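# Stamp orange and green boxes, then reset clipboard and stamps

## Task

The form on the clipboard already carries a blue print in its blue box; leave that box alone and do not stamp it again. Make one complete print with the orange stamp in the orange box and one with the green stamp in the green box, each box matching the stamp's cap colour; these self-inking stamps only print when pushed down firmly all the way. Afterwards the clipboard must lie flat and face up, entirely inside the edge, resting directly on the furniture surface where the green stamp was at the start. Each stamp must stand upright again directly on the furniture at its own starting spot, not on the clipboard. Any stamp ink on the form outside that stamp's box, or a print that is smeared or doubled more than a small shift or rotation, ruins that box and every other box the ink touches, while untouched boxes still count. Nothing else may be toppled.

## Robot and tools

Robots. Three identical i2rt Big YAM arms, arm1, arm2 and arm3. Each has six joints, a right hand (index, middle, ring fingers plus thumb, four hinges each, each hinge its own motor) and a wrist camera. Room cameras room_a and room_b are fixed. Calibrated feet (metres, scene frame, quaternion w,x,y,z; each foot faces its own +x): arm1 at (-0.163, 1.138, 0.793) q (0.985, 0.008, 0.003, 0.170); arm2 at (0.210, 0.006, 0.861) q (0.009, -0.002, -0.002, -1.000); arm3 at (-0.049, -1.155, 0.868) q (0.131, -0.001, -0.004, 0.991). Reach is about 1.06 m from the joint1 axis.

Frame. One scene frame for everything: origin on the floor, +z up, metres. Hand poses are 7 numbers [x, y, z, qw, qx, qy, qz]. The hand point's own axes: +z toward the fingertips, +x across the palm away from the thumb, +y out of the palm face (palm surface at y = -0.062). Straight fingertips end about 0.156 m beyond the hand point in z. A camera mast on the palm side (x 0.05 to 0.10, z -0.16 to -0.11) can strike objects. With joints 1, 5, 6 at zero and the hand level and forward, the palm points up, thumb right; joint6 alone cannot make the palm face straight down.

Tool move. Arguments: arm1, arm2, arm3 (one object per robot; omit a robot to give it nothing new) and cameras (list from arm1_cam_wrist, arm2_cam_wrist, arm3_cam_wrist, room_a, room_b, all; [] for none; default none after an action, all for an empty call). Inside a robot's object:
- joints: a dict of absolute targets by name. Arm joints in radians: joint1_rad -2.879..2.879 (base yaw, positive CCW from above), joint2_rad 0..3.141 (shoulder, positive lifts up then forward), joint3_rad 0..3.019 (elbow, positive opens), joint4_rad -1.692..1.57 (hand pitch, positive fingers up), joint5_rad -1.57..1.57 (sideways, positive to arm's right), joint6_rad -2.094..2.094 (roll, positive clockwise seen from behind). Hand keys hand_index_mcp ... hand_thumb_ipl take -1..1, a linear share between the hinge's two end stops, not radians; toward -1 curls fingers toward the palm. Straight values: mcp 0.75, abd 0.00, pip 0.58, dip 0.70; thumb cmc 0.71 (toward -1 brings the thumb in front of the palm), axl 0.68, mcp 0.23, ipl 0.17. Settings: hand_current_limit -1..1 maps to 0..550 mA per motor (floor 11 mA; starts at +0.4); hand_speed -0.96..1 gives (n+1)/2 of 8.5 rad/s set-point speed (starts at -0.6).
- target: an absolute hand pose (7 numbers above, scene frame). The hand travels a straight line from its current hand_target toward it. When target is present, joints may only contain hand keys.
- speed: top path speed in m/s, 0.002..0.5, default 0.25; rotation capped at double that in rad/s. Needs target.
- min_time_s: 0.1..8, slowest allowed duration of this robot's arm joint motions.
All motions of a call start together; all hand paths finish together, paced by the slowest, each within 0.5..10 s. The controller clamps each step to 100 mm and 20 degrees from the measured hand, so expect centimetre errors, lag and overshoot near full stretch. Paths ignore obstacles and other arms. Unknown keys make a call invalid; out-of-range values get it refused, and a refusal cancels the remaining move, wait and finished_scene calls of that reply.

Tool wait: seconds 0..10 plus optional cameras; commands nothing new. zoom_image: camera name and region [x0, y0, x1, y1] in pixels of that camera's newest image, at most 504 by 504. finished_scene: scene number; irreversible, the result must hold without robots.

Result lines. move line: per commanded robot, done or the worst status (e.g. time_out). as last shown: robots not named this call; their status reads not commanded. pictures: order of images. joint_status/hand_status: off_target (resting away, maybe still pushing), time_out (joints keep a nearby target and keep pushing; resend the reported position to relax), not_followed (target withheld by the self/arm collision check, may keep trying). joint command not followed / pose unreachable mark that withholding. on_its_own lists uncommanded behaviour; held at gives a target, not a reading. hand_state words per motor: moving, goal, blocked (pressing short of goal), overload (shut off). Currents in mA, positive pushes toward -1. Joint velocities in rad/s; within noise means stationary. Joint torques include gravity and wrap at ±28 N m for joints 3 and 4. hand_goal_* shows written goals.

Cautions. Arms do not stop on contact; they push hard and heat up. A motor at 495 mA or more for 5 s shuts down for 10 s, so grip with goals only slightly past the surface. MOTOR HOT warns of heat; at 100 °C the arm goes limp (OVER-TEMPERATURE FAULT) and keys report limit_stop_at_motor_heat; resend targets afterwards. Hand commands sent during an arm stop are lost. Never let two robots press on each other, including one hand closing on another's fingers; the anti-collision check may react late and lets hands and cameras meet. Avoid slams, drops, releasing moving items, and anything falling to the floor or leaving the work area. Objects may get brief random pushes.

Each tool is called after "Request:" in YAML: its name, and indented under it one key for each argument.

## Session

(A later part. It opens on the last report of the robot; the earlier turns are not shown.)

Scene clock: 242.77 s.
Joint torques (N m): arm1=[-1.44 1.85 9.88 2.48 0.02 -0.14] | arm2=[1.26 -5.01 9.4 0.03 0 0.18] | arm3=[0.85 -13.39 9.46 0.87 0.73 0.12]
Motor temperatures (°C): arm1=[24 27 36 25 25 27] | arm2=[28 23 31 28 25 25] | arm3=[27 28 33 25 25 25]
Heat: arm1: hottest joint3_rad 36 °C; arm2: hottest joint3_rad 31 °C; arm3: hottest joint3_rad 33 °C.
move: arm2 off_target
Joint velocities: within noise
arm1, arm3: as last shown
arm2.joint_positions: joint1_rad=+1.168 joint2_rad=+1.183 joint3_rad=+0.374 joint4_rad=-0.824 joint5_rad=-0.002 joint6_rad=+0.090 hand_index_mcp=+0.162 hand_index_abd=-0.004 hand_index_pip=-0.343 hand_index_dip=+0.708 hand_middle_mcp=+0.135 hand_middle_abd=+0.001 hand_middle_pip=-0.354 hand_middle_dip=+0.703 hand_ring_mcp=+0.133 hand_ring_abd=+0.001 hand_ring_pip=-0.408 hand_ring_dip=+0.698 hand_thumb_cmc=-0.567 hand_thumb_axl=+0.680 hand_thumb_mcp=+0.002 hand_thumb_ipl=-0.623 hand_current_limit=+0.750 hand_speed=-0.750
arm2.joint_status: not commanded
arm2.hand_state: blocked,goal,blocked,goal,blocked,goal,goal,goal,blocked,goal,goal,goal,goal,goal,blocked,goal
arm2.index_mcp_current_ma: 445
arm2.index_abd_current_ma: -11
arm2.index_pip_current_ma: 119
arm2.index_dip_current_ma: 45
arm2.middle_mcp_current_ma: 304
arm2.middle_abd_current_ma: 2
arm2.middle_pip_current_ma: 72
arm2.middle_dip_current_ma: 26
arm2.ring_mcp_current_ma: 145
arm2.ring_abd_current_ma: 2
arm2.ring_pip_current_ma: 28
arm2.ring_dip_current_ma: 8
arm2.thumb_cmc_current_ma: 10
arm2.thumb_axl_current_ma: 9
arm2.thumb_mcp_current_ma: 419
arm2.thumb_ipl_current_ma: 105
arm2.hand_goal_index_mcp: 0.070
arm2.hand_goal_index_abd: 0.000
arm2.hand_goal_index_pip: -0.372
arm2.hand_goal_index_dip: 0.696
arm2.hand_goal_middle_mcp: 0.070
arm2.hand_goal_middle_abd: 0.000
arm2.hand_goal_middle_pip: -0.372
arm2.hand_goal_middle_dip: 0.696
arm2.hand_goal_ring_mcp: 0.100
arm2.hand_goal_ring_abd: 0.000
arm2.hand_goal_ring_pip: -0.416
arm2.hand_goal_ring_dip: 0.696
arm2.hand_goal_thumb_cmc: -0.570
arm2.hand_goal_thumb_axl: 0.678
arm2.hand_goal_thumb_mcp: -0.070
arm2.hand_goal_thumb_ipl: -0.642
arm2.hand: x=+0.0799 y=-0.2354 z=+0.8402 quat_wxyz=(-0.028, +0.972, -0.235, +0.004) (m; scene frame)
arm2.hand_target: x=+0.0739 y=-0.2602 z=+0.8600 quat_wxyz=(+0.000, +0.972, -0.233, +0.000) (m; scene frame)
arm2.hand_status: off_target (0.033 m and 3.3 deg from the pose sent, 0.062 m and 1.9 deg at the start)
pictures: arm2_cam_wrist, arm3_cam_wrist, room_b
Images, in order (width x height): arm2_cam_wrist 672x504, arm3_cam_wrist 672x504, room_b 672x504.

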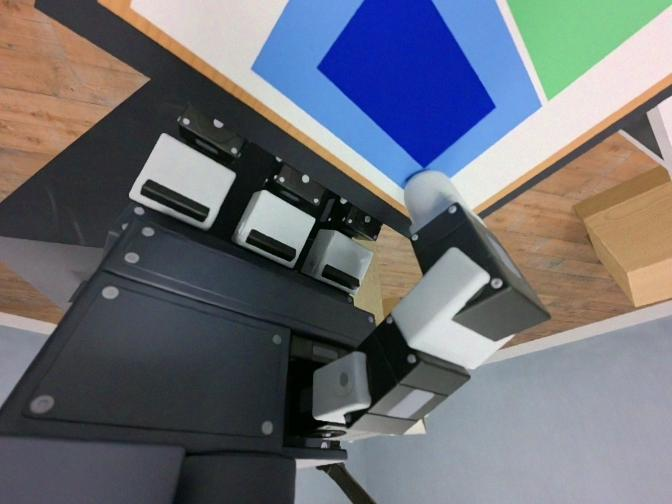

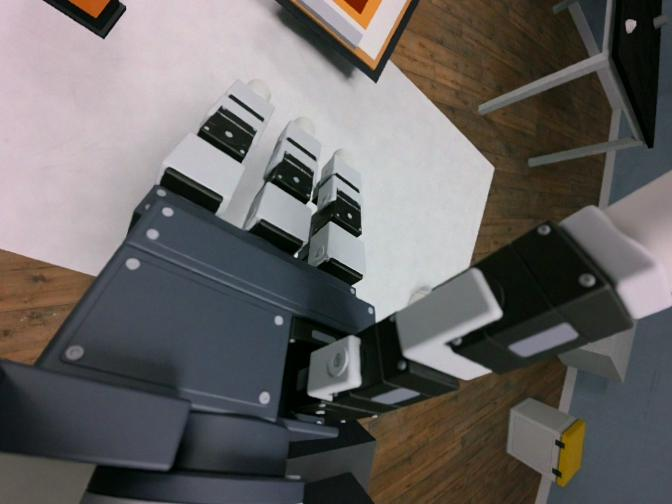

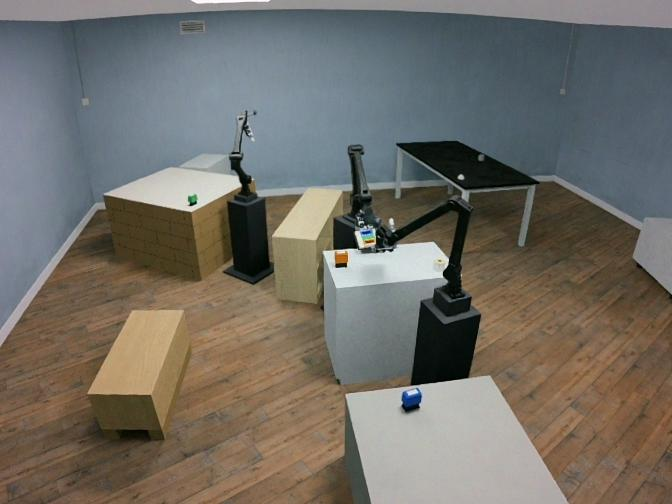

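Request:
move:
  arm2: {"target": [0.0760, -0.2560, 1.030, 0.030, 0.9718, -0.2332, -0.007], "speed": 0.08}
  arm1: {"joints": {"joint1_rad": -1.45, "joint2_rad": 1.10, "joint3_rad": 1.10, "joint4_rad": -1.45, "joint5_rad": 0, "joint6_rad": 0, "hand_index_mcp": 0.137, "hand_middle_mcp": 0.137, "hand_ring_mcp": 0.178, "hand_index_pip": -0.372, "hand_middle_pip": -0.372, "hand_ring_pip": -0.416, "hand_thumb_cmc": -0.571}, "min_time_s": 4}
  cameras: ["arm1_cam_wrist", "arm2_cam_wrist", "room_a"]

Scene clock: 250.10 s.
Joint torques (N m): arm1=[-1.96 -4.31 9.59 0.43 0.09 -0.1] | arm2=[1.32 -3.19 12.93 0.12 0.18 0.2] | arm3=[0.79 -13.45 9.46 0.85 0.73 0.12]
Motor temperatures (°C): arm1=[24 27 36 25 25 27] | arm2=[28 23 32 28 25 25] | arm3=[27 28 33 25 25 25]
Heat: arm1: hottest joint3_rad 36 °C; arm2: hottest joint3_rad 32 °C; arm3: hottest joint3_rad 33 °C.
move: arm1 done; arm2 off_target
Joint velocities: within noise
arm1.joint_positions: joint1_rad=-1.445 joint2_rad=+1.090 joint3_rad=+1.099 joint4_rad=-1.443 joint5_rad=-0.001 joint6_rad=+0.017 hand_index_mcp=+0.153 hand_index_abd=+0.001 hand_index_pip=-0.367 hand_index_dip=+0.696 hand_middle_mcp=+0.152 hand_middle_abd=+0.001 hand_middle_pip=-0.366 hand_middle_dip=+0.696 hand_ring_mcp=+0.192 hand_ring_abd=+0.001 hand_ring_pip=-0.411 hand_ring_dip=+0.696 hand_thumb_cmc=-0.568 hand_thumb_axl=+0.677 hand_thumb_mcp=+0.223 hand_thumb_ipl=+0.168 hand_current_limit=+0.400 hand_speed=-0.600
arm1.joint_status: all done
arm1.hand_state: goal,goal,goal,goal,goal,goal,goal,goal,goal,goal,goal,goal,goal,goal,goal,goal
arm1.index_mcp_current_ma: 20
arm1.index_abd_current_ma: 0
arm1.index_pip_current_ma: 4
arm1.index_dip_current_ma: 0
arm1.middle_mcp_current_ma: 19
arm1.middle_abd_current_ma: 0
arm1.middle_pip_current_ma: 5
arm1.middle_dip_current_ma: 0
arm1.ring_mcp_current_ma: 18
arm1.ring_abd_current_ma: 0
arm1.ring_pip_current_ma: 4
arm1.ring_dip_current_ma: 0
arm1.thumb_cmc_current_ma: 1
arm1.thumb_axl_current_ma: 0
arm1.thumb_mcp_current_ma: -2
arm1.thumb_ipl_current_ma: 0
arm1.hand_goal_index_mcp: 0.138
arm1.hand_goal_index_abd: 0.000
arm1.hand_goal_index_pip: -0.372
arm1.hand_goal_index_dip: 0.696
arm1.hand_goal_middle_mcp: 0.138
arm1.hand_goal_middle_abd: 0.000
arm1.hand_goal_middle_pip: -0.372
arm1.hand_goal_middle_dip: 0.696
arm1.hand_goal_ring_mcp: 0.178
arm1.hand_goal_ring_abd: 0.000
arm1.hand_goal_ring_pip: -0.416
arm1.hand_goal_ring_dip: 0.696
arm1.hand_goal_thumb_cmc: -0.570
arm1.hand_goal_thumb_axl: 0.678
arm1.hand_goal_thumb_mcp: 0.226
arm1.hand_goal_thumb_ipl: 0.168
arm1.hand: x=+0.0001 y=+0.7603 z=+1.0534 quat_wxyz=(+0.058, +0.973, +0.223, +0.015) (m; scene frame)
arm1.hand_target: x=-0.0005 y=+0.7597 z=+1.0497 quat_wxyz=(+0.051, +0.972, +0.229, +0.012) (m; scene frame)
arm1.hand_status: not commanded
arm2.joint_positions: joint1_rad=+1.172 joint2_rad=+0.844 joint3_rad=+0.649 joint4_rad=-1.389 joint5_rad=+0.000 joint6_rad=+0.094 hand_index_mcp=+0.162 hand_index_abd=-0.004 hand_index_pip=-0.342 hand_index_dip=+0.708 hand_middle_mcp=+0.135 hand_middle_abd=+0.001 hand_middle_pip=-0.354 hand_middle_dip=+0.703 hand_ring_mcp=+0.133 hand_ring_abd=+0.001 hand_ring_pip=-0.408 hand_ring_dip=+0.698 hand_thumb_cmc=-0.567 hand_thumb_axl=+0.680 hand_thumb_mcp=+0.002 hand_thumb_ipl=-0.622 hand_current_limit=+0.750 hand_speed=-0.750
arm2.joint_status: not commanded
arm2.hand_state: blocked,goal,blocked,goal,blocked,goal,goal,goal,blocked,goal,goal,goal,goal,goal,blocked,goal
arm2.index_mcp_current_ma: 445
arm2.index_abd_current_ma: -11
arm2.index_pip_current_ma: 121
arm2.index_dip_current_ma: 46
arm2.middle_mcp_current_ma: 304
arm2.middle_abd_current_ma: 2
arm2.middle_pip_current_ma: 73
arm2.middle_dip_current_ma: 26
arm2.ring_mcp_current_ma: 145
arm2.ring_abd_current_ma: 2
arm2.ring_pip_current_ma: 28
arm2.ring_dip_current_ma: 8
arm2.thumb_cmc_current_ma: 10
arm2.thumb_axl_current_ma: 9
arm2.thumb_mcp_current_ma: 419
arm2.thumb_ipl_current_ma: 107
arm2.hand_goal_index_mcp: 0.070
arm2.hand_goal_index_abd: 0.000
arm2.hand_goal_index_pip: -0.372
arm2.hand_goal_index_dip: 0.696
arm2.hand_goal_middle_mcp: 0.070
arm2.hand_goal_middle_abd: 0.000
arm2.hand_goal_middle_pip: -0.372
arm2.hand_goal_middle_dip: 0.696
arm2.hand_goal_ring_mcp: 0.100
arm2.hand_goal_ring_abd: 0.000
arm2.hand_goal_ring_pip: -0.416
arm2.hand_goal_ring_dip: 0.696
arm2.hand_goal_thumb_cmc: -0.570
arm2.hand_goal_thumb_axl: 0.678
arm2.hand_goal_thumb_mcp: -0.070
arm2.hand_goal_thumb_ipl: -0.642
arm2.hand: x=+0.0799 y=-0.2374 z=+0.9979 quat_wxyz=(-0.004, +0.972, -0.235, +0.000) (m; scene frame)
arm2.hand_target: x=+0.0764 y=-0.2548 z=+1.0296 quat_wxyz=(+0.030, +0.972, -0.233, -0.006) (m; scene frame)
arm2.hand_status: off_target (0.037 m and 4.0 deg from the pose sent, 0.191 m and 6.8 deg at the start)
arm3: as last shown
pictures: arm1_cam_wrist, arm2_cam_wrist, room_a
Images, in order (width x height): arm1_cam_wrist 672x504, arm2_cam_wrist 672x504, room_a 672x504.

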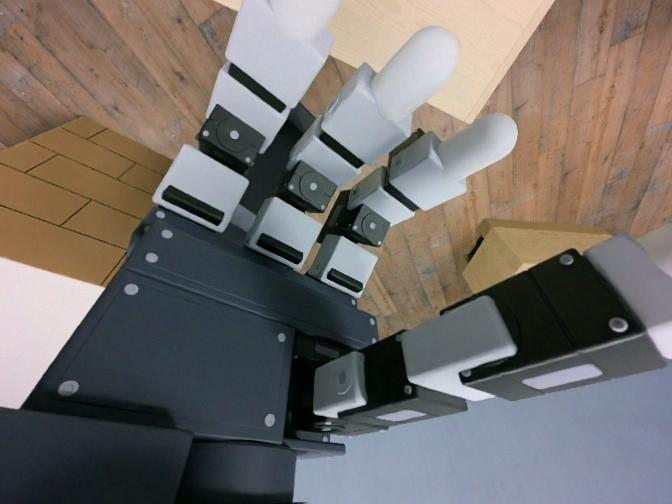

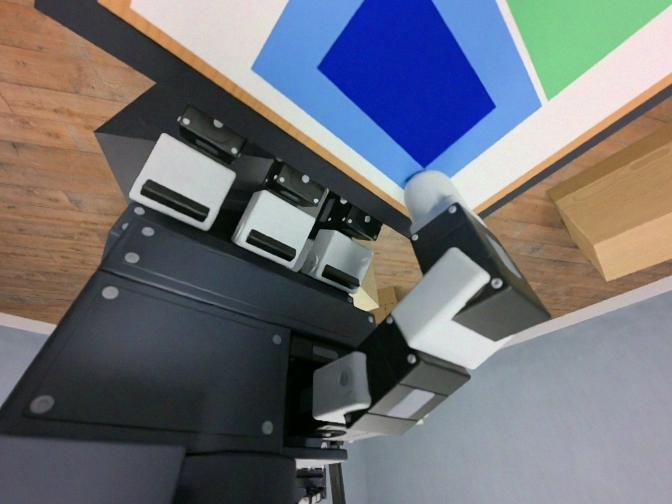

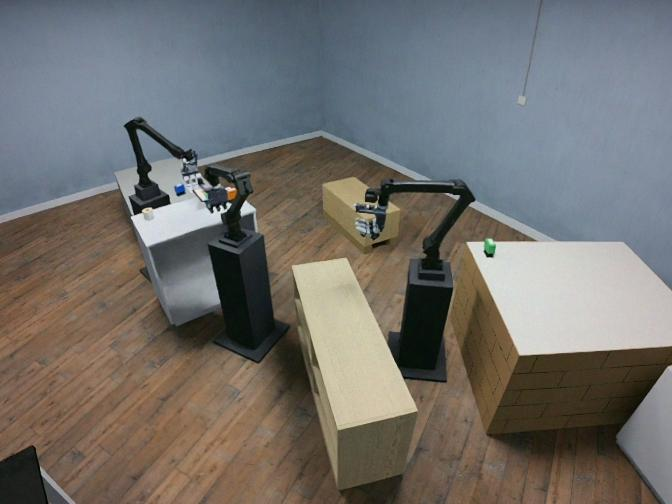

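Request:
move:
  arm2: {"joints": {"joint1_rad": -1.271, "joint6_rad": -0.03}, "min_time_s": 6}
  cameras: ["arm1_cam_wrist", "arm2_cam_wrist", "room_a"]

Scene clock: 257.23 s.
Joint torques (N m): arm1=[-1.96 -4.25 9.59 0.42 0.09 -0.2] | arm2=[-0.85 -3.25 12.9 0.09 -0.01 -0.09] | arm3=[0.85 -13.45 9.46 0.84 0.73 0.12]
Motor temperatures (°C): arm1=[24 27 36 25 25 27] | arm2=[28 23 34 28 25 25] | arm3=[27 27 33 25 25 25]
Heat: arm1: hottest joint3_rad 36 °C; arm2: hottest joint3_rad 34 °C; arm3: hottest joint3_rad 33 °C.
move: arm2 done
Joint velocities: within noise
arm1: as last shown
arm2.joint_positions: joint1_rad=-1.260 joint2_rad=+0.844 joint3_rad=+0.649 joint4_rad=-1.389 joint5_rad=+0.003 joint6_rad=-0.017 hand_index_mcp=+0.162 hand_index_abd=-0.004 hand_index_pip=-0.342 hand_index_dip=+0.709 hand_middle_mcp=+0.135 hand_middle_abd=+0.001 hand_middle_pip=-0.354 hand_middle_dip=+0.703 hand_ring_mcp=+0.132 hand_ring_abd=+0.001 hand_ring_pip=-0.408 hand_ring_dip=+0.698 hand_thumb_cmc=-0.567 hand_thumb_axl=+0.681 hand_thumb_mcp=+0.002 hand_thumb_ipl=-0.622 hand_current_limit=+0.750 hand_speed=-0.750
arm2.joint_status: all done
arm2.hand_state: blocked,goal,blocked,goal,blocked,goal,goal,goal,blocked,goal,goal,goal,goal,goal,blocked,goal
arm2.index_mcp_current_ma: 445
arm2.index_abd_current_ma: -14
arm2.index_pip_current_ma: 124
arm2.index_dip_current_ma: 49
arm2.middle_mcp_current_ma: 304
arm2.middle_abd_current_ma: 2
arm2.middle_pip_current_ma: 73
arm2.middle_dip_current_ma: 26
arm2.ring_mcp_current_ma: 143
arm2.ring_abd_current_ma: 2
arm2.ring_pip_current_ma: 28
arm2.ring_dip_current_ma: 8
arm2.thumb_cmc_current_ma: 11
arm2.thumb_axl_current_ma: 11
arm2.thumb_mcp_current_ma: 419
arm2.thumb_ipl_current_ma: 109
arm2.hand_goal_index_mcp: 0.070
arm2.hand_goal_index_abd: 0.000
arm2.hand_goal_index_pip: -0.372
arm2.hand_goal_index_dip: 0.696
arm2.hand_goal_middle_mcp: 0.070
arm2.hand_goal_middle_abd: 0.000
arm2.hand_goal_middle_pip: -0.372
arm2.hand_goal_middle_dip: 0.696
arm2.hand_goal_ring_mcp: 0.100
arm2.hand_goal_ring_abd: 0.000
arm2.hand_goal_ring_pip: -0.416
arm2.hand_goal_ring_dip: 0.696
arm2.hand_goal_thumb_cmc: -0.570
arm2.hand_goal_thumb_axl: 0.678
arm2.hand_goal_thumb_mcp: -0.070
arm2.hand_goal_thumb_ipl: -0.642
arm2.hand: x=+0.1424 y=+0.2761 z=+0.9955 quat_wxyz=(+0.000, +0.172, -0.985, +0.008) (m; scene frame)
arm2.hand_target: x=+0.1386 y=+0.2935 z=+1.0271 quat_wxyz=(+0.005, +0.173, -0.985, -0.026) (m; scene frame)
arm2.hand_status: not commanded
arm3.joint_positions: joint1_rad=-0.908 joint2_rad=+1.495 joint3_rad=+0.802 joint4_rad=-0.169 joint5_rad=+0.720 joint6_rad=+0.668 hand_index_mcp=+0.759 hand_index_abd=+0.000 hand_index_pip=+0.577 hand_index_dip=+0.694 hand_middle_mcp=+0.760 hand_middle_abd=+0.000 hand_middle_pip=+0.577 hand_middle_dip=+0.694 hand_ring_mcp=+0.759 hand_ring_abd=-0.001 hand_ring_pip=+0.575 hand_ring_dip=+0.694 hand_thumb_cmc=-0.569 hand_thumb_axl=+0.680 hand_thumb_mcp=+0.169 hand_thumb_ipl=+0.167 hand_current_limit=+0.400 hand_speed=-0.600
arm3.joint_status: not commanded
arm3.hand_state: goal,goal,goal,goal,goal,goal,goal,goal,goal,goal,goal,goal,goal,goal,goal,goal
arm3.index_mcp_current_ma: 11
arm3.index_abd_current_ma: 0
arm3.index_pip_current_ma: -1
arm3.index_dip_current_ma: -4
arm3.middle_mcp_current_ma: 14
arm3.middle_abd_current_ma: 0
arm3.middle_pip_current_ma: -1
arm3.middle_dip_current_ma: -4
arm3.ring_mcp_current_ma: 13
arm3.ring_abd_current_ma: -2
arm3.ring_pip_current_ma: -1
arm3.ring_dip_current_ma: -4
arm3.thumb_cmc_current_ma: 1
arm3.thumb_axl_current_ma: 5
arm3.thumb_mcp_current_ma: -2
arm3.thumb_ipl_current_ma: -2
arm3.hand_goal_index_mcp: 0.754
arm3.hand_goal_index_abd: 0.000
arm3.hand_goal_index_pip: 0.578
arm3.hand_goal_index_dip: 0.696
arm3.hand_goal_middle_mcp: 0.754
arm3.hand_goal_middle_abd: 0.000
arm3.hand_goal_middle_pip: 0.578
arm3.hand_goal_middle_dip: 0.696
arm3.hand_goal_ring_mcp: 0.754
arm3.hand_goal_ring_abd: 0.000
arm3.hand_goal_ring_pip: 0.576
arm3.hand_goal_ring_dip: 0.696
arm3.hand_goal_thumb_cmc: -0.570
arm3.hand_goal_thumb_axl: 0.678
arm3.hand_goal_thumb_mcp: 0.170
arm3.hand_goal_thumb_ipl: 0.168
arm3.hand: x=-0.0883 y=-0.6328 z=+1.0548 quat_wxyz=(+0.120, +0.238, +0.852, +0.451) (m; scene frame)
arm3.hand_target: x=-0.0900 y=-0.6350 z=+1.0500 quat_wxyz=(+0.123, +0.237, +0.855, +0.445) (m; scene frame)
arm3.hand_status: not commanded
pictures: arm1_cam_wrist, arm2_cam_wrist, room_a
Images, in order (width x height): arm1_cam_wrist 672x504, arm2_cam_wrist 672x504, room_a 672x504.

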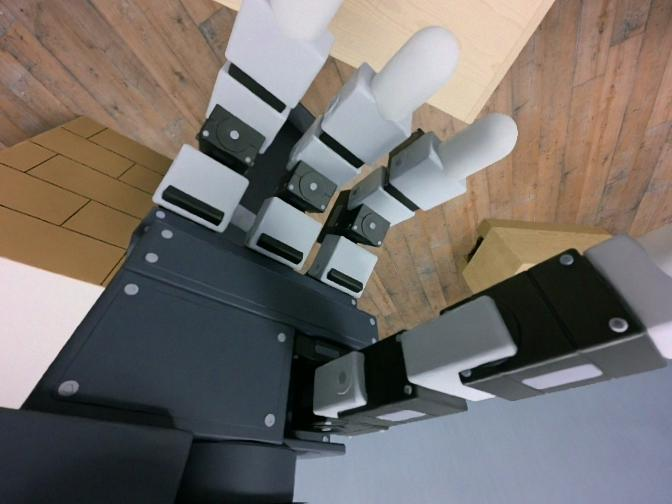

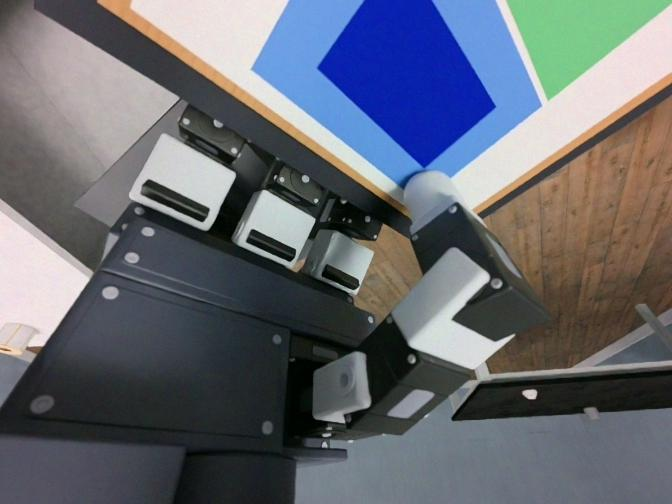

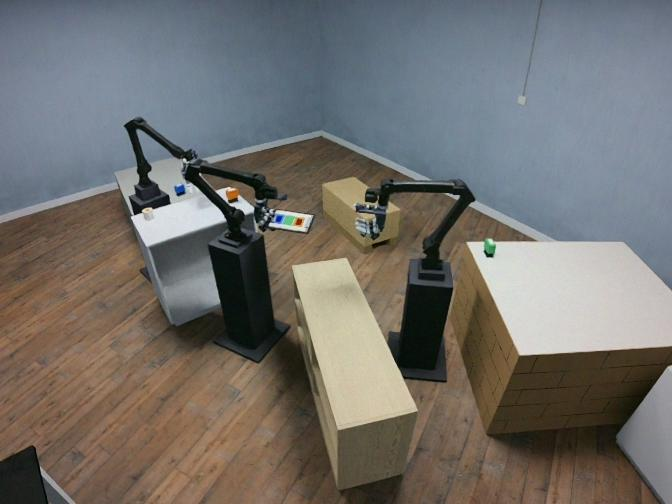

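Request:
move:
  arm2: {"target": [0.070, 0.483, 1.040, 0.006, 0.173, -0.984, -0.035], "speed": 0.08}
  cameras: ["arm1_cam_wrist", "arm2_cam_wrist", "room_a"]

Scene clock: 260.70 s.
Joint torques (N m): arm1=[-1.96 -4.25 9.62 0.43 0.1 -0.21] | arm2=[0.5 -9.47 12.7 0.94 0.04 0.08] | arm3=[0.79 -13.39 9.47 0.85 0.74 0.12]
Motor temperatures (°C): arm1=[24 27 36 25 25 27] | arm2=[28 23 34 28 25 25] | arm3=[27 27 33 25 25 25]
Heat: arm1: hottest joint3_rad 36 °C; arm2: hottest joint3_rad 34 °C; arm3: hottest joint3_rad 33 °C.
move: arm2 off_target
Joint velocities: within noise
arm1, arm3: as last shown
arm2.joint_positions: joint1_rad=-1.260 joint2_rad=+1.390 joint3_rad=+1.082 joint4_rad=-1.270 joint5_rad=+0.003 joint6_rad=-0.017 hand_index_mcp=+0.162 hand_index_abd=-0.004 hand_index_pip=-0.342 hand_index_dip=+0.709 hand_middle_mcp=+0.135 hand_middle_abd=+0.001 hand_middle_pip=-0.354 hand_middle_dip=+0.703 hand_ring_mcp=+0.132 hand_ring_abd=+0.001 hand_ring_pip=-0.408 hand_ring_dip=+0.698 hand_thumb_cmc=-0.567 hand_thumb_axl=+0.681 hand_thumb_mcp=+0.002 hand_thumb_ipl=-0.622 hand_current_limit=+0.750 hand_speed=-0.750
arm2.joint_status: not commanded
arm2.hand_state: blocked,goal,blocked,goal,blocked,goal,goal,goal,blocked,goal,goal,goal,goal,goal,blocked,goal
arm2.index_mcp_current_ma: 445
arm2.index_abd_current_ma: -14
arm2.index_pip_current_ma: 124
arm2.index_dip_current_ma: 49
arm2.middle_mcp_current_ma: 304
arm2.middle_abd_current_ma: 2
arm2.middle_pip_current_ma: 73
arm2.middle_dip_current_ma: 26
arm2.ring_mcp_current_ma: 142
arm2.ring_abd_current_ma: 2
arm2.ring_pip_current_ma: 28
arm2.ring_dip_current_ma: 8
arm2.thumb_cmc_current_ma: 11
arm2.thumb_axl_current_ma: 11
arm2.thumb_mcp_current_ma: 419
arm2.thumb_ipl_current_ma: 109
arm2.hand_goal_index_mcp: 0.070
arm2.hand_goal_index_abd: 0.000
arm2.hand_goal_index_pip: -0.372
arm2.hand_goal_index_dip: 0.696
arm2.hand_goal_middle_mcp: 0.070
arm2.hand_goal_middle_abd: 0.000
arm2.hand_goal_middle_pip: -0.372
arm2.hand_goal_middle_dip: 0.696
arm2.hand_goal_ring_mcp: 0.100
arm2.hand_goal_ring_abd: 0.000
arm2.hand_goal_ring_pip: -0.416
arm2.hand_goal_ring_dip: 0.696
arm2.hand_goal_thumb_cmc: -0.570
arm2.hand_goal_thumb_axl: 0.678
arm2.hand_goal_thumb_mcp: -0.070
arm2.hand_goal_thumb_ipl: -0.642
arm2.hand: x=+0.0809 y=+0.4566 z=+1.0105 quat_wxyz=(+0.000, +0.172, -0.985, +0.005) (m; scene frame)
arm2.hand_target: x=+0.0706 y=+0.4808 z=+1.0408 quat_wxyz=(+0.006, +0.173, -0.984, -0.035) (m; scene frame)
arm2.hand_status: off_target (0.041 m and 4.6 deg from the pose sent, 0.224 m and 5.0 deg at the start)
pictures: arm1_cam_wrist, arm2_cam_wrist, room_a
Images, in order (width x height): arm1_cam_wrist 672x504, arm2_cam_wrist 672x504, room_a 672x504.

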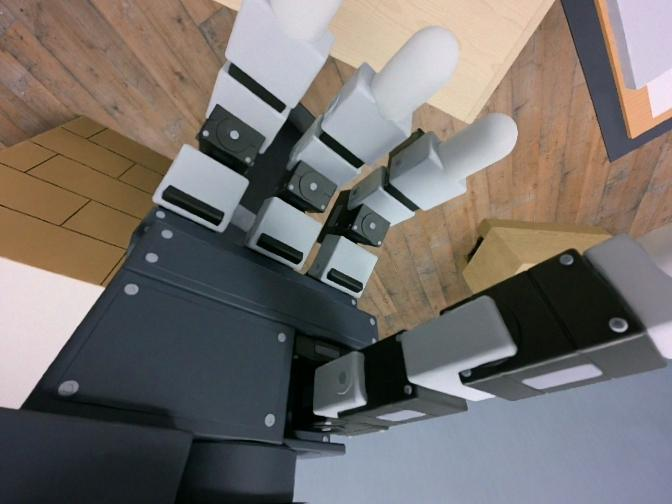

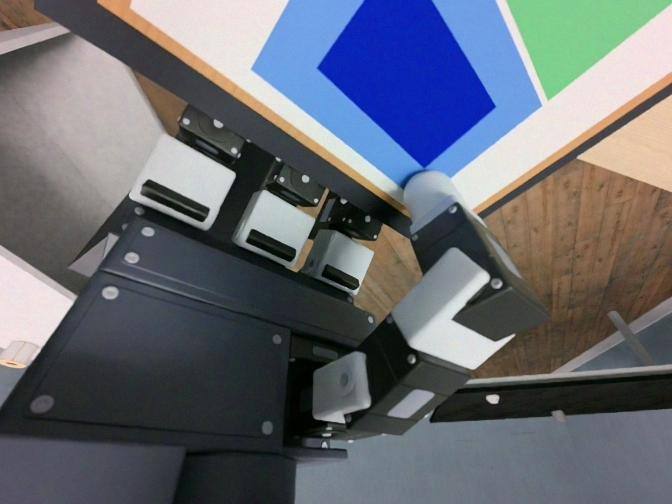

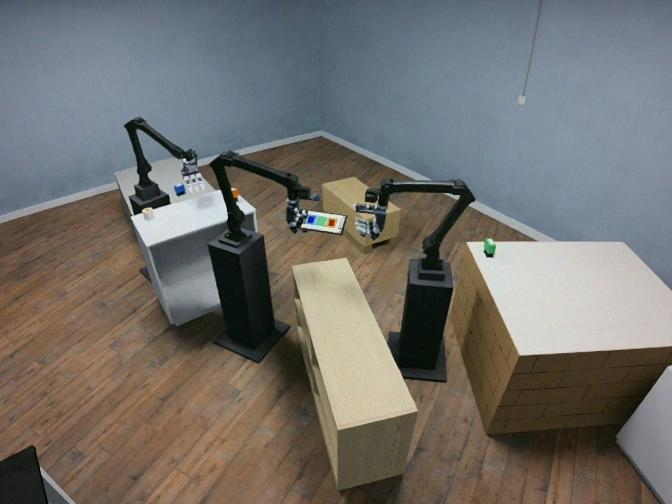

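Request:
move:
  arm1: {"target": [-0.032, 0.740, 1.000, 0, 0.9882, 0.1528, 0], "speed": 0.1}
  cameras: ["arm1_cam_wrist", "arm2_cam_wrist", "room_a", "room_b"]

Scene clock: 262.77 s.
Joint torques (N m): arm1=[-2.61 -5.13 9.18 0.95 0.05 0.11] | arm2=[0.5 -9.41 12.68 0.94 0.04 0.08] | arm3=[0.79 -13.45 9.46 0.84 0.73 0.12]
Motor temperatures (°C): arm1=[24 27 36 25 25 27] | arm2=[28 23 34 28 25 25] | arm3=[27 27 33 25 25 25]
Heat: arm1: hottest joint3_rad 36 °C; arm2: hottest joint3_rad 34 °C; arm3: hottest joint3_rad 33 °C.
move: arm1 done
Joint velocities: within noise
arm1.joint_positions: joint1_rad=-1.511 joint2_rad=+1.190 joint3_rad=+1.074 joint4_rad=-1.439 joint5_rad=-0.001 joint6_rad=+0.065 hand_index_mcp=+0.153 hand_index_abd=+0.001 hand_index_pip=-0.367 hand_index_dip=+0.696 hand_middle_mcp=+0.152 hand_middle_abd=+0.001 hand_middle_pip=-0.366 hand_middle_dip=+0.696 hand_ring_mcp=+0.192 hand_ring_abd=+0.001 hand_ring_pip=-0.411 hand_ring_dip=+0.696 hand_thumb_cmc=-0.568 hand_thumb_axl=+0.677 hand_thumb_mcp=+0.223 hand_thumb_ipl=+0.168 hand_current_limit=+0.400 hand_speed=-0.600
arm1.joint_status: not commanded
arm1.hand_state: goal,goal,goal,goal,goal,goal,goal,goal,goal,goal,goal,goal,goal,goal,goal,goal
arm1.index_mcp_current_ma: 20
arm1.index_abd_current_ma: 0
arm1.index_pip_current_ma: 4
arm1.index_dip_current_ma: 0
arm1.middle_mcp_current_ma: 19
arm1.middle_abd_current_ma: 0
arm1.middle_pip_current_ma: 5
arm1.middle_dip_current_ma: 0
arm1.ring_mcp_current_ma: 18
arm1.ring_abd_current_ma: 0
arm1.ring_pip_current_ma: 4
arm1.ring_dip_current_ma: 0
arm1.thumb_cmc_current_ma: 1
arm1.thumb_axl_current_ma: 0
arm1.thumb_mcp_current_ma: -2
arm1.thumb_ipl_current_ma: 0
arm1.hand_goal_index_mcp: 0.138
arm1.hand_goal_index_abd: 0.000
arm1.hand_goal_index_pip: -0.372
arm1.hand_goal_index_dip: 0.696
arm1.hand_goal_middle_mcp: 0.138
arm1.hand_goal_middle_abd: 0.000
arm1.hand_goal_middle_pip: -0.372
arm1.hand_goal_middle_dip: 0.696
arm1.hand_goal_ring_mcp: 0.178
arm1.hand_goal_ring_abd: 0.000
arm1.hand_goal_ring_pip: -0.416
arm1.hand_goal_ring_dip: 0.696
arm1.hand_goal_thumb_cmc: -0.570
arm1.hand_goal_thumb_axl: 0.678
arm1.hand_goal_thumb_mcp: 0.226
arm1.hand_goal_thumb_ipl: 0.168
arm1.hand: x=-0.0271 y=+0.7454 z=+1.0034 quat_wxyz=(+0.000, +0.986, +0.168, +0.000) (m; scene frame)
arm1.hand_target: x=-0.0320 y=+0.7402 z=+1.0000 quat_wxyz=(+0.000, +0.988, +0.153, +0.000) (m; scene frame)
arm1.hand_status: done (0.008 m and 1.7 deg from the pose sent, 0.065 m and 10.7 deg at the start)
arm2, arm3: as last shown
pictures: arm1_cam_wrist, arm2_cam_wrist, room_a, room_b
Images, in order (width x height): arm1_cam_wrist 672x504, arm2_cam_wrist 672x504, room_a 672x504, room_b 672x504.

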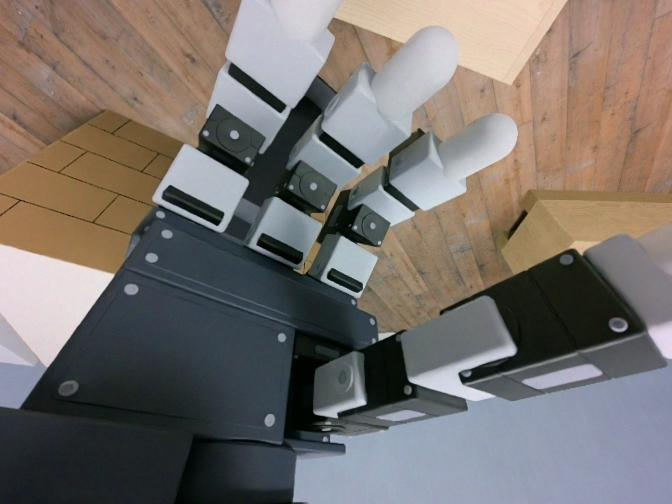

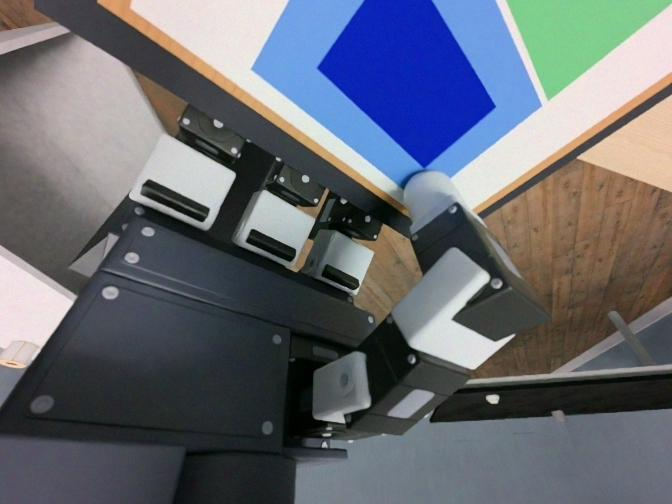

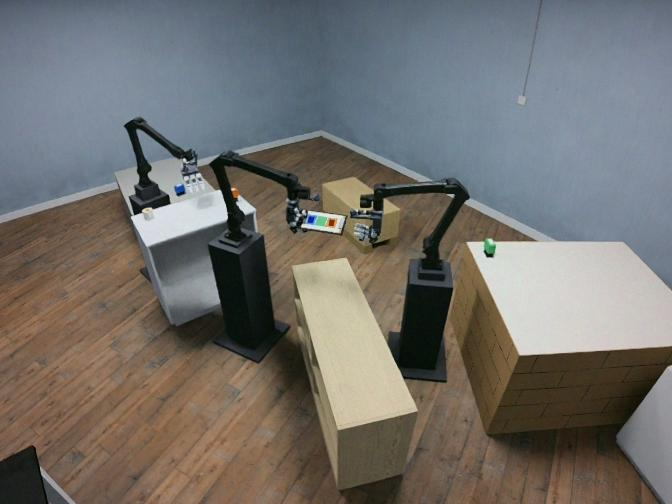

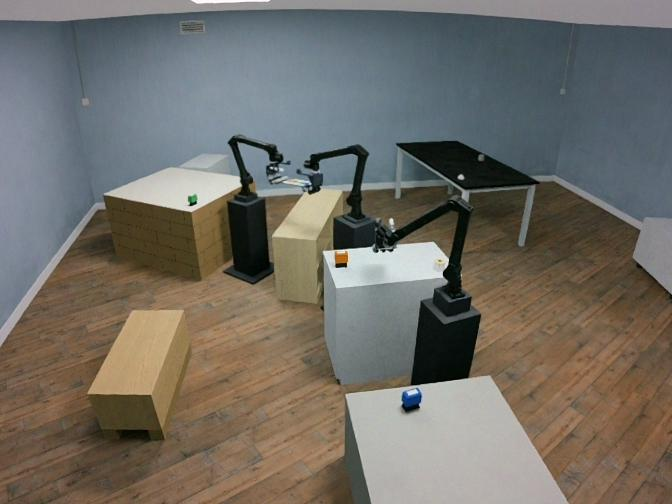

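Request:
move:
  cameras: ["arm1_cam_wrist", "arm2_cam_wrist", "room_a", "room_b"]

Scene clock: 263.73 s.
Joint torques (N m): arm1=[-2.73 -5.07 9.18 0.95 0.04 0.09] | arm2=[0.5 -9.47 12.67 0.95 0.04 0.08] | arm3=[0.85 -13.39 9.46 0.84 0.74 0.12]
Motor temperatures (°C): arm1=[24 27 36 25 25 27] | arm2=[28 23 34 28 25 25] | arm3=[27 27 33 25 25 25]
Heat: arm1: hottest joint3_rad 36 °C; arm2: hottest joint3_rad 34 °C; arm3: hottest joint3_rad 33 °C.
Joint velocities: within noise
arm1.joint_positions: joint1_rad=-1.511 joint2_rad=+1.190 joint3_rad=+1.074 joint4_rad=-1.439 joint5_rad=-0.001 joint6_rad=+0.066 hand_index_mcp=+0.153 hand_index_abd=+0.001 hand_index_pip=-0.367 hand_index_dip=+0.696 hand_middle_mcp=+0.152 hand_middle_abd=+0.001 hand_middle_pip=-0.366 hand_middle_dip=+0.696 hand_ring_mcp=+0.192 hand_ring_abd=+0.001 hand_ring_pip=-0.411 hand_ring_dip=+0.696 hand_thumb_cmc=-0.568 hand_thumb_axl=+0.677 hand_thumb_mcp=+0.223 hand_thumb_ipl=+0.168 hand_current_limit=+0.400 hand_speed=-0.600
arm1.joint_status: not commanded
arm1.hand_state: goal,goal,goal,goal,goal,goal,goal,goal,goal,goal,goal,goal,goal,goal,goal,goal
arm1.index_mcp_current_ma: 20
arm1.index_abd_current_ma: 0
arm1.index_pip_current_ma: 4
arm1.index_dip_current_ma: 0
arm1.middle_mcp_current_ma: 19
arm1.middle_abd_current_ma: 0
arm1.middle_pip_current_ma: 5
arm1.middle_dip_current_ma: 0
arm1.ring_mcp_current_ma: 18
arm1.ring_abd_current_ma: 0
arm1.ring_pip_current_ma: 4
arm1.ring_dip_current_ma: 0
arm1.thumb_cmc_current_ma: 1
arm1.thumb_axl_current_ma: 0
arm1.thumb_mcp_current_ma: -2
arm1.thumb_ipl_current_ma: 0
arm1.hand_goal_index_mcp: 0.138
arm1.hand_goal_index_abd: 0.000
arm1.hand_goal_index_pip: -0.372
arm1.hand_goal_index_dip: 0.696
arm1.hand_goal_middle_mcp: 0.138
arm1.hand_goal_middle_abd: 0.000
arm1.hand_goal_middle_pip: -0.372
arm1.hand_goal_middle_dip: 0.696
arm1.hand_goal_ring_mcp: 0.178
arm1.hand_goal_ring_abd: 0.000
arm1.hand_goal_ring_pip: -0.416
arm1.hand_goal_ring_dip: 0.696
arm1.hand_goal_thumb_cmc: -0.570
arm1.hand_goal_thumb_axl: 0.678
arm1.hand_goal_thumb_mcp: 0.226
arm1.hand_goal_thumb_ipl: 0.168
arm1.hand: x=-0.0271 y=+0.7453 z=+1.0034 quat_wxyz=(+0.000, +0.986, +0.167, +0.000) (m; scene frame)
arm1.hand_target: x=-0.0320 y=+0.7402 z=+1.0000 quat_wxyz=(+0.000, +0.988, +0.153, +0.000) (m; scene frame)
arm1.hand_status: done (0.008 m and 1.7 deg from the pose sent, 0.065 m and 10.7 deg at the start)
arm2.joint_positions: joint1_rad=-1.260 joint2_rad=+1.390 joint3_rad=+1.082 joint4_rad=-1.270 joint5_rad=+0.003 joint6_rad=-0.017 hand_index_mcp=+0.162 hand_index_abd=-0.004 hand_index_pip=-0.342 hand_index_dip=+0.709 hand_middle_mcp=+0.135 hand_middle_abd=+0.001 hand_middle_pip=-0.354 hand_middle_dip=+0.703 hand_ring_mcp=+0.132 hand_ring_abd=+0.001 hand_ring_pip=-0.408 hand_ring_dip=+0.698 hand_thumb_cmc=-0.567 hand_thumb_axl=+0.681 hand_thumb_mcp=+0.002 hand_thumb_ipl=-0.622 hand_current_limit=+0.750 hand_speed=-0.750
arm2.joint_status: not commanded
arm2.hand_state: blocked,goal,blocked,goal,blocked,goal,goal,goal,blocked,goal,goal,goal,goal,goal,blocked,goal
arm2.index_mcp_current_ma: 445
arm2.index_abd_current_ma: -14
arm2.index_pip_current_ma: 124
arm2.index_dip_current_ma: 49
arm2.middle_mcp_current_ma: 304
arm2.middle_abd_current_ma: 2
arm2.middle_pip_current_ma: 73
arm2.middle_dip_current_ma: 26
arm2.ring_mcp_current_ma: 142
arm2.ring_abd_current_ma: 2
arm2.ring_pip_current_ma: 28
arm2.ring_dip_current_ma: 8
arm2.thumb_cmc_current_ma: 11
arm2.thumb_axl_current_ma: 11
arm2.thumb_mcp_current_ma: 419
arm2.thumb_ipl_current_ma: 109
arm2.hand_goal_index_mcp: 0.070
arm2.hand_goal_index_abd: 0.000
arm2.hand_goal_index_pip: -0.372
arm2.hand_goal_index_dip: 0.696
arm2.hand_goal_middle_mcp: 0.070
arm2.hand_goal_middle_abd: 0.000
arm2.hand_goal_middle_pip: -0.372
arm2.hand_goal_middle_dip: 0.696
arm2.hand_goal_ring_mcp: 0.100
arm2.hand_goal_ring_abd: 0.000
arm2.hand_goal_ring_pip: -0.416
arm2.hand_goal_ring_dip: 0.696
arm2.hand_goal_thumb_cmc: -0.570
arm2.hand_goal_thumb_axl: 0.678
arm2.hand_goal_thumb_mcp: -0.070
arm2.hand_goal_thumb_ipl: -0.642
arm2.hand: x=+0.0809 y=+0.4566 z=+1.0105 quat_wxyz=(+0.000, +0.172, -0.985, +0.005) (m; scene frame)
arm2.hand_target: x=+0.0706 y=+0.4808 z=+1.0408 quat_wxyz=(+0.006, +0.173, -0.984, -0.035) (m; scene frame)
arm2.hand_status: not commanded
arm3.joint_positions: joint1_rad=-0.908 joint2_rad=+1.495 joint3_rad=+0.802 joint4_rad=-0.169 joint5_rad=+0.720 joint6_rad=+0.668 hand_index_mcp=+0.759 hand_index_abd=+0.000 hand_index_pip=+0.577 hand_index_dip=+0.694 hand_middle_mcp=+0.760 hand_middle_abd=+0.000 hand_middle_pip=+0.577 hand_middle_dip=+0.694 hand_ring_mcp=+0.759 hand_ring_abd=-0.001 hand_ring_pip=+0.575 hand_ring_dip=+0.694 hand_thumb_cmc=-0.569 hand_thumb_axl=+0.680 hand_thumb_mcp=+0.169 hand_thumb_ipl=+0.167 hand_current_limit=+0.400 hand_speed=-0.600
arm3.joint_status: not commanded
arm3.hand_state: goal,goal,goal,goal,goal,goal,goal,goal,goal,goal,goal,goal,goal,goal,goal,goal
arm3.index_mcp_current_ma: 11
arm3.index_abd_current_ma: 0
arm3.index_pip_current_ma: -1
arm3.index_dip_current_ma: -4
arm3.middle_mcp_current_ma: 14
arm3.middle_abd_current_ma: 0
arm3.middle_pip_current_ma: -1
arm3.middle_dip_current_ma: -4
arm3.ring_mcp_current_ma: 13
arm3.ring_abd_current_ma: -2
arm3.ring_pip_current_ma: -1
arm3.ring_dip_current_ma: -4
arm3.thumb_cmc_current_ma: 1
arm3.thumb_axl_current_ma: 5
arm3.thumb_mcp_current_ma: -2
arm3.thumb_ipl_current_ma: -2
arm3.hand_goal_index_mcp: 0.754
arm3.hand_goal_index_abd: 0.000
arm3.hand_goal_index_pip: 0.578
arm3.hand_goal_index_dip: 0.696
arm3.hand_goal_middle_mcp: 0.754
arm3.hand_goal_middle_abd: 0.000
arm3.hand_goal_middle_pip: 0.578
arm3.hand_goal_middle_dip: 0.696
arm3.hand_goal_ring_mcp: 0.754
arm3.hand_goal_ring_abd: 0.000
arm3.hand_goal_ring_pip: 0.576
arm3.hand_goal_ring_dip: 0.696
arm3.hand_goal_thumb_cmc: -0.570
arm3.hand_goal_thumb_axl: 0.678
arm3.hand_goal_thumb_mcp: 0.170
arm3.hand_goal_thumb_ipl: 0.168
arm3.hand: x=-0.0883 y=-0.6328 z=+1.0548 quat_wxyz=(+0.120, +0.238, +0.852, +0.451) (m; scene frame)
arm3.hand_target: x=-0.0900 y=-0.6350 z=+1.0500 quat_wxyz=(+0.123, +0.237, +0.855, +0.445) (m; scene frame)
arm3.hand_status: not commanded
pictures: arm1_cam_wrist, arm2_cam_wrist, room_a, room_b
Images, in order (width x height): arm1_cam_wrist 672x504, arm2_cam_wrist 672x504, room_a 672x504, room_b 672x504.

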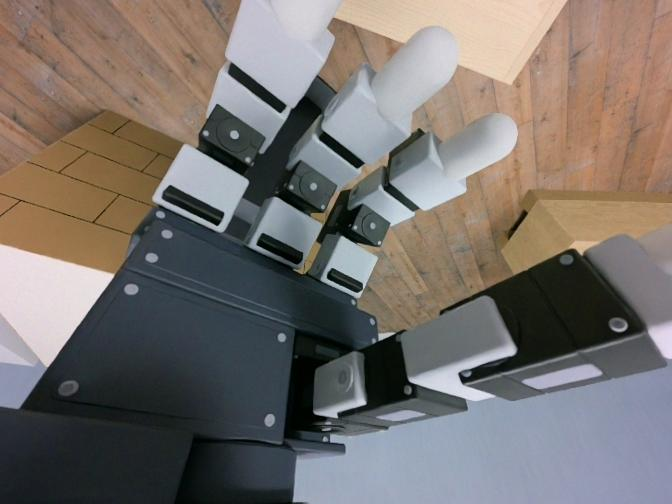

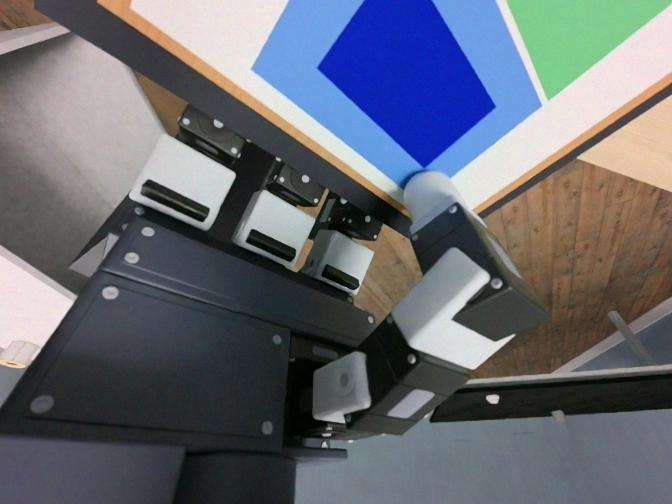

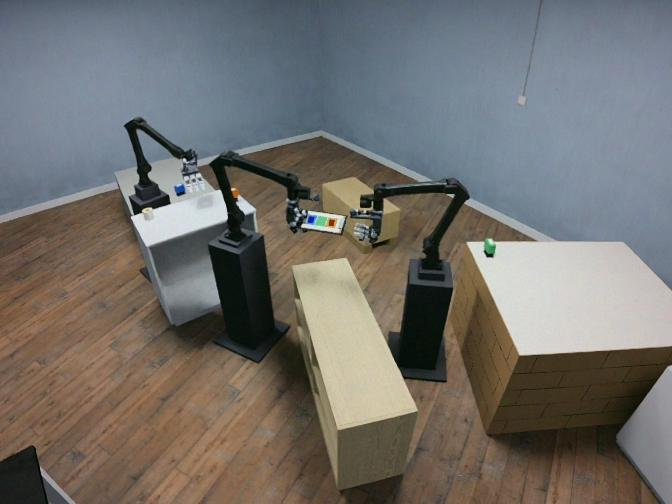

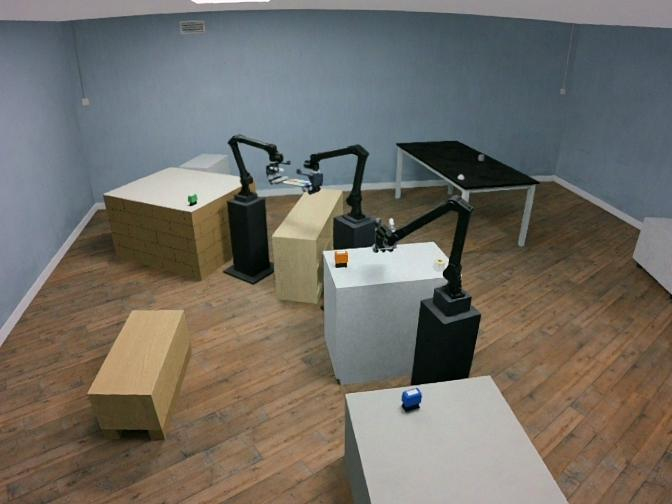

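Request:
zoom_image:
  camera: "room_a"
  region: [280, 180, 400, 260]

Request:
zoom_image:
  camera: "room_b"
  region: [230, 130, 370, 220]

Scaled by 4.200 from the camera's 672x504 image, which has a finer 960x720 frame.

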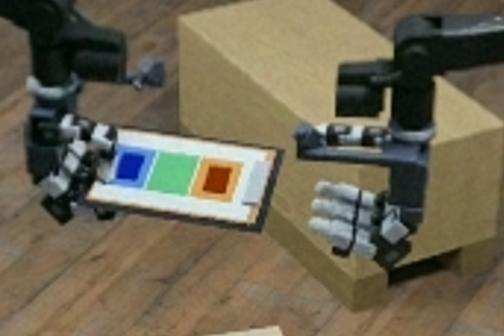

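Scaled by 3.600 from the camera's 672x504 image, which has a finer 960x720 frame.

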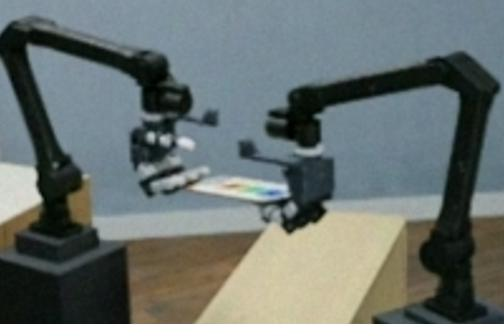

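Request:
move:
  arm1: {"target": [-0.0145, 0.685, 0.988, 0, 0.9882, 0.1528, 0], "speed": 0.06}
  cameras: ["arm1_cam_wrist", "room_a", "room_b"]

Scene clock: 265.93 s.
Joint torques (N m): arm1=[-2.78 -6.77 12.9 0.75 0.04 -0.02] | arm2=[0.44 -9.47 12.68 0.95 0.04 0.08] | arm3=[0.79 -13.39 9.46 0.85 0.73 0.12]
Motor temperatures (°C): arm1=[24 27 36 25 25 27] | arm2=[28 23 34 28 25 25] | arm3=[27 27 33 25 25 25]
Heat: arm1: hottest joint3_rad 36 °C; arm2: hottest joint3_rad 34 °C; arm3: hottest joint3_rad 33 °C.
move: arm1 off_target
Joint velocities: within noise
arm1.joint_positions: joint1_rad=-1.522 joint2_rad=+1.344 joint3_rad=+1.140 joint4_rad=-1.389 joint5_rad=-0.001 joint6_rad=+0.066 hand_index_mcp=+0.153 hand_index_abd=+0.001 hand_index_pip=-0.367 hand_index_dip=+0.696 hand_middle_mcp=+0.152 hand_middle_abd=+0.001 hand_middle_pip=-0.366 hand_middle_dip=+0.696 hand_ring_mcp=+0.192 hand_ring_abd=+0.001 hand_ring_pip=-0.411 hand_ring_dip=+0.696 hand_thumb_cmc=-0.568 hand_thumb_axl=+0.677 hand_thumb_mcp=+0.223 hand_thumb_ipl=+0.168 hand_current_limit=+0.400 hand_speed=-0.600
arm1.joint_status: not commanded
arm1.hand_state: goal,goal,goal,goal,goal,goal,goal,goal,goal,goal,goal,goal,goal,goal,goal,goal
arm1.index_mcp_current_ma: 20
arm1.index_abd_current_ma: 0
arm1.index_pip_current_ma: 4
arm1.index_dip_current_ma: 0
arm1.middle_mcp_current_ma: 19
arm1.middle_abd_current_ma: 0
arm1.middle_pip_current_ma: 5
arm1.middle_dip_current_ma: 0
arm1.ring_mcp_current_ma: 18
arm1.ring_abd_current_ma: 0
arm1.ring_pip_current_ma: 4
arm1.ring_dip_current_ma: 0
arm1.thumb_cmc_current_ma: 1
arm1.thumb_axl_current_ma: 0
arm1.thumb_mcp_current_ma: -2
arm1.thumb_ipl_current_ma: 0
arm1.hand_goal_index_mcp: 0.138
arm1.hand_goal_index_abd: 0.000
arm1.hand_goal_index_pip: -0.372
arm1.hand_goal_index_dip: 0.696
arm1.hand_goal_middle_mcp: 0.138
arm1.hand_goal_middle_abd: 0.000
arm1.hand_goal_middle_pip: -0.372
arm1.hand_goal_middle_dip: 0.696
arm1.hand_goal_ring_mcp: 0.178
arm1.hand_goal_ring_abd: 0.000
arm1.hand_goal_ring_pip: -0.416
arm1.hand_goal_ring_dip: 0.696
arm1.hand_goal_thumb_cmc: -0.570
arm1.hand_goal_thumb_axl: 0.678
arm1.hand_goal_thumb_mcp: 0.226
arm1.hand_goal_thumb_ipl: 0.168
arm1.hand: x=-0.0152 y=+0.7039 z=+0.9734 quat_wxyz=(-0.019, +0.987, +0.162, -0.005) (m; scene frame)
arm1.hand_target: x=-0.0150 y=+0.6859 z=+0.9883 quat_wxyz=(+0.000, +0.988, +0.153, +0.000) (m; scene frame)
arm1.hand_status: off_target (0.024 m and 2.5 deg from the pose sent, 0.064 m and 1.7 deg at the start)
arm2, arm3: as last shown
pictures: arm1_cam_wrist, room_a, room_b
Images, in order (width x height): arm1_cam_wrist 672x504, room_a 672x504, room_b 672x504.

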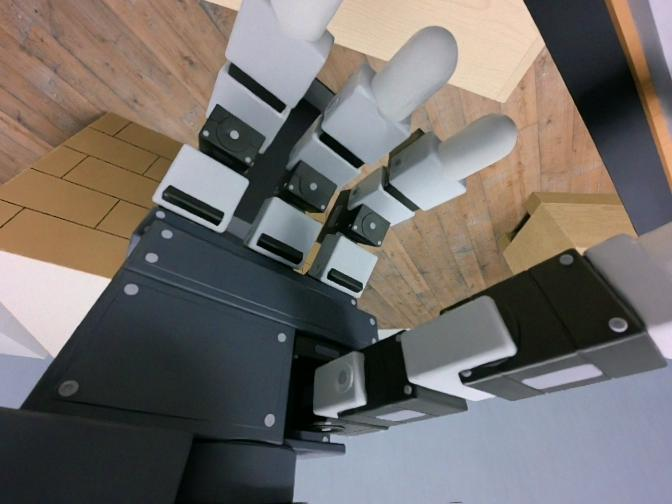

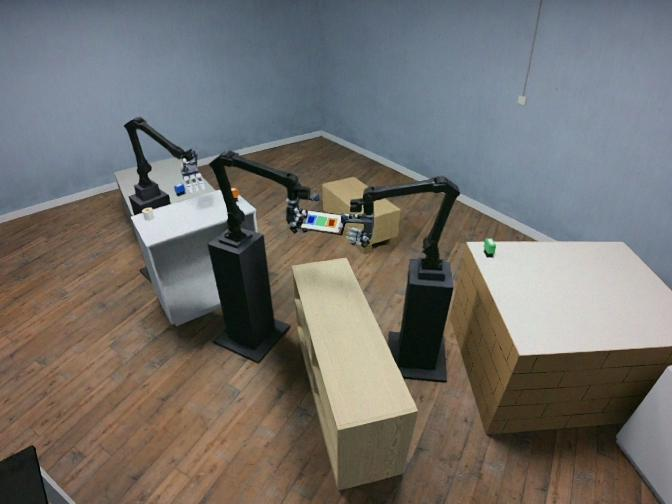

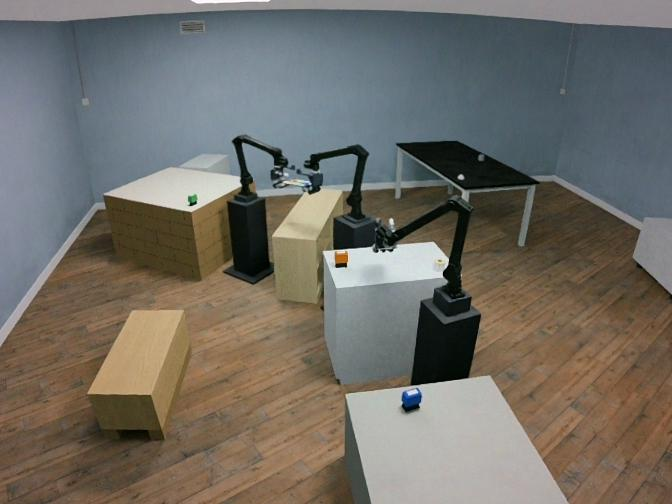

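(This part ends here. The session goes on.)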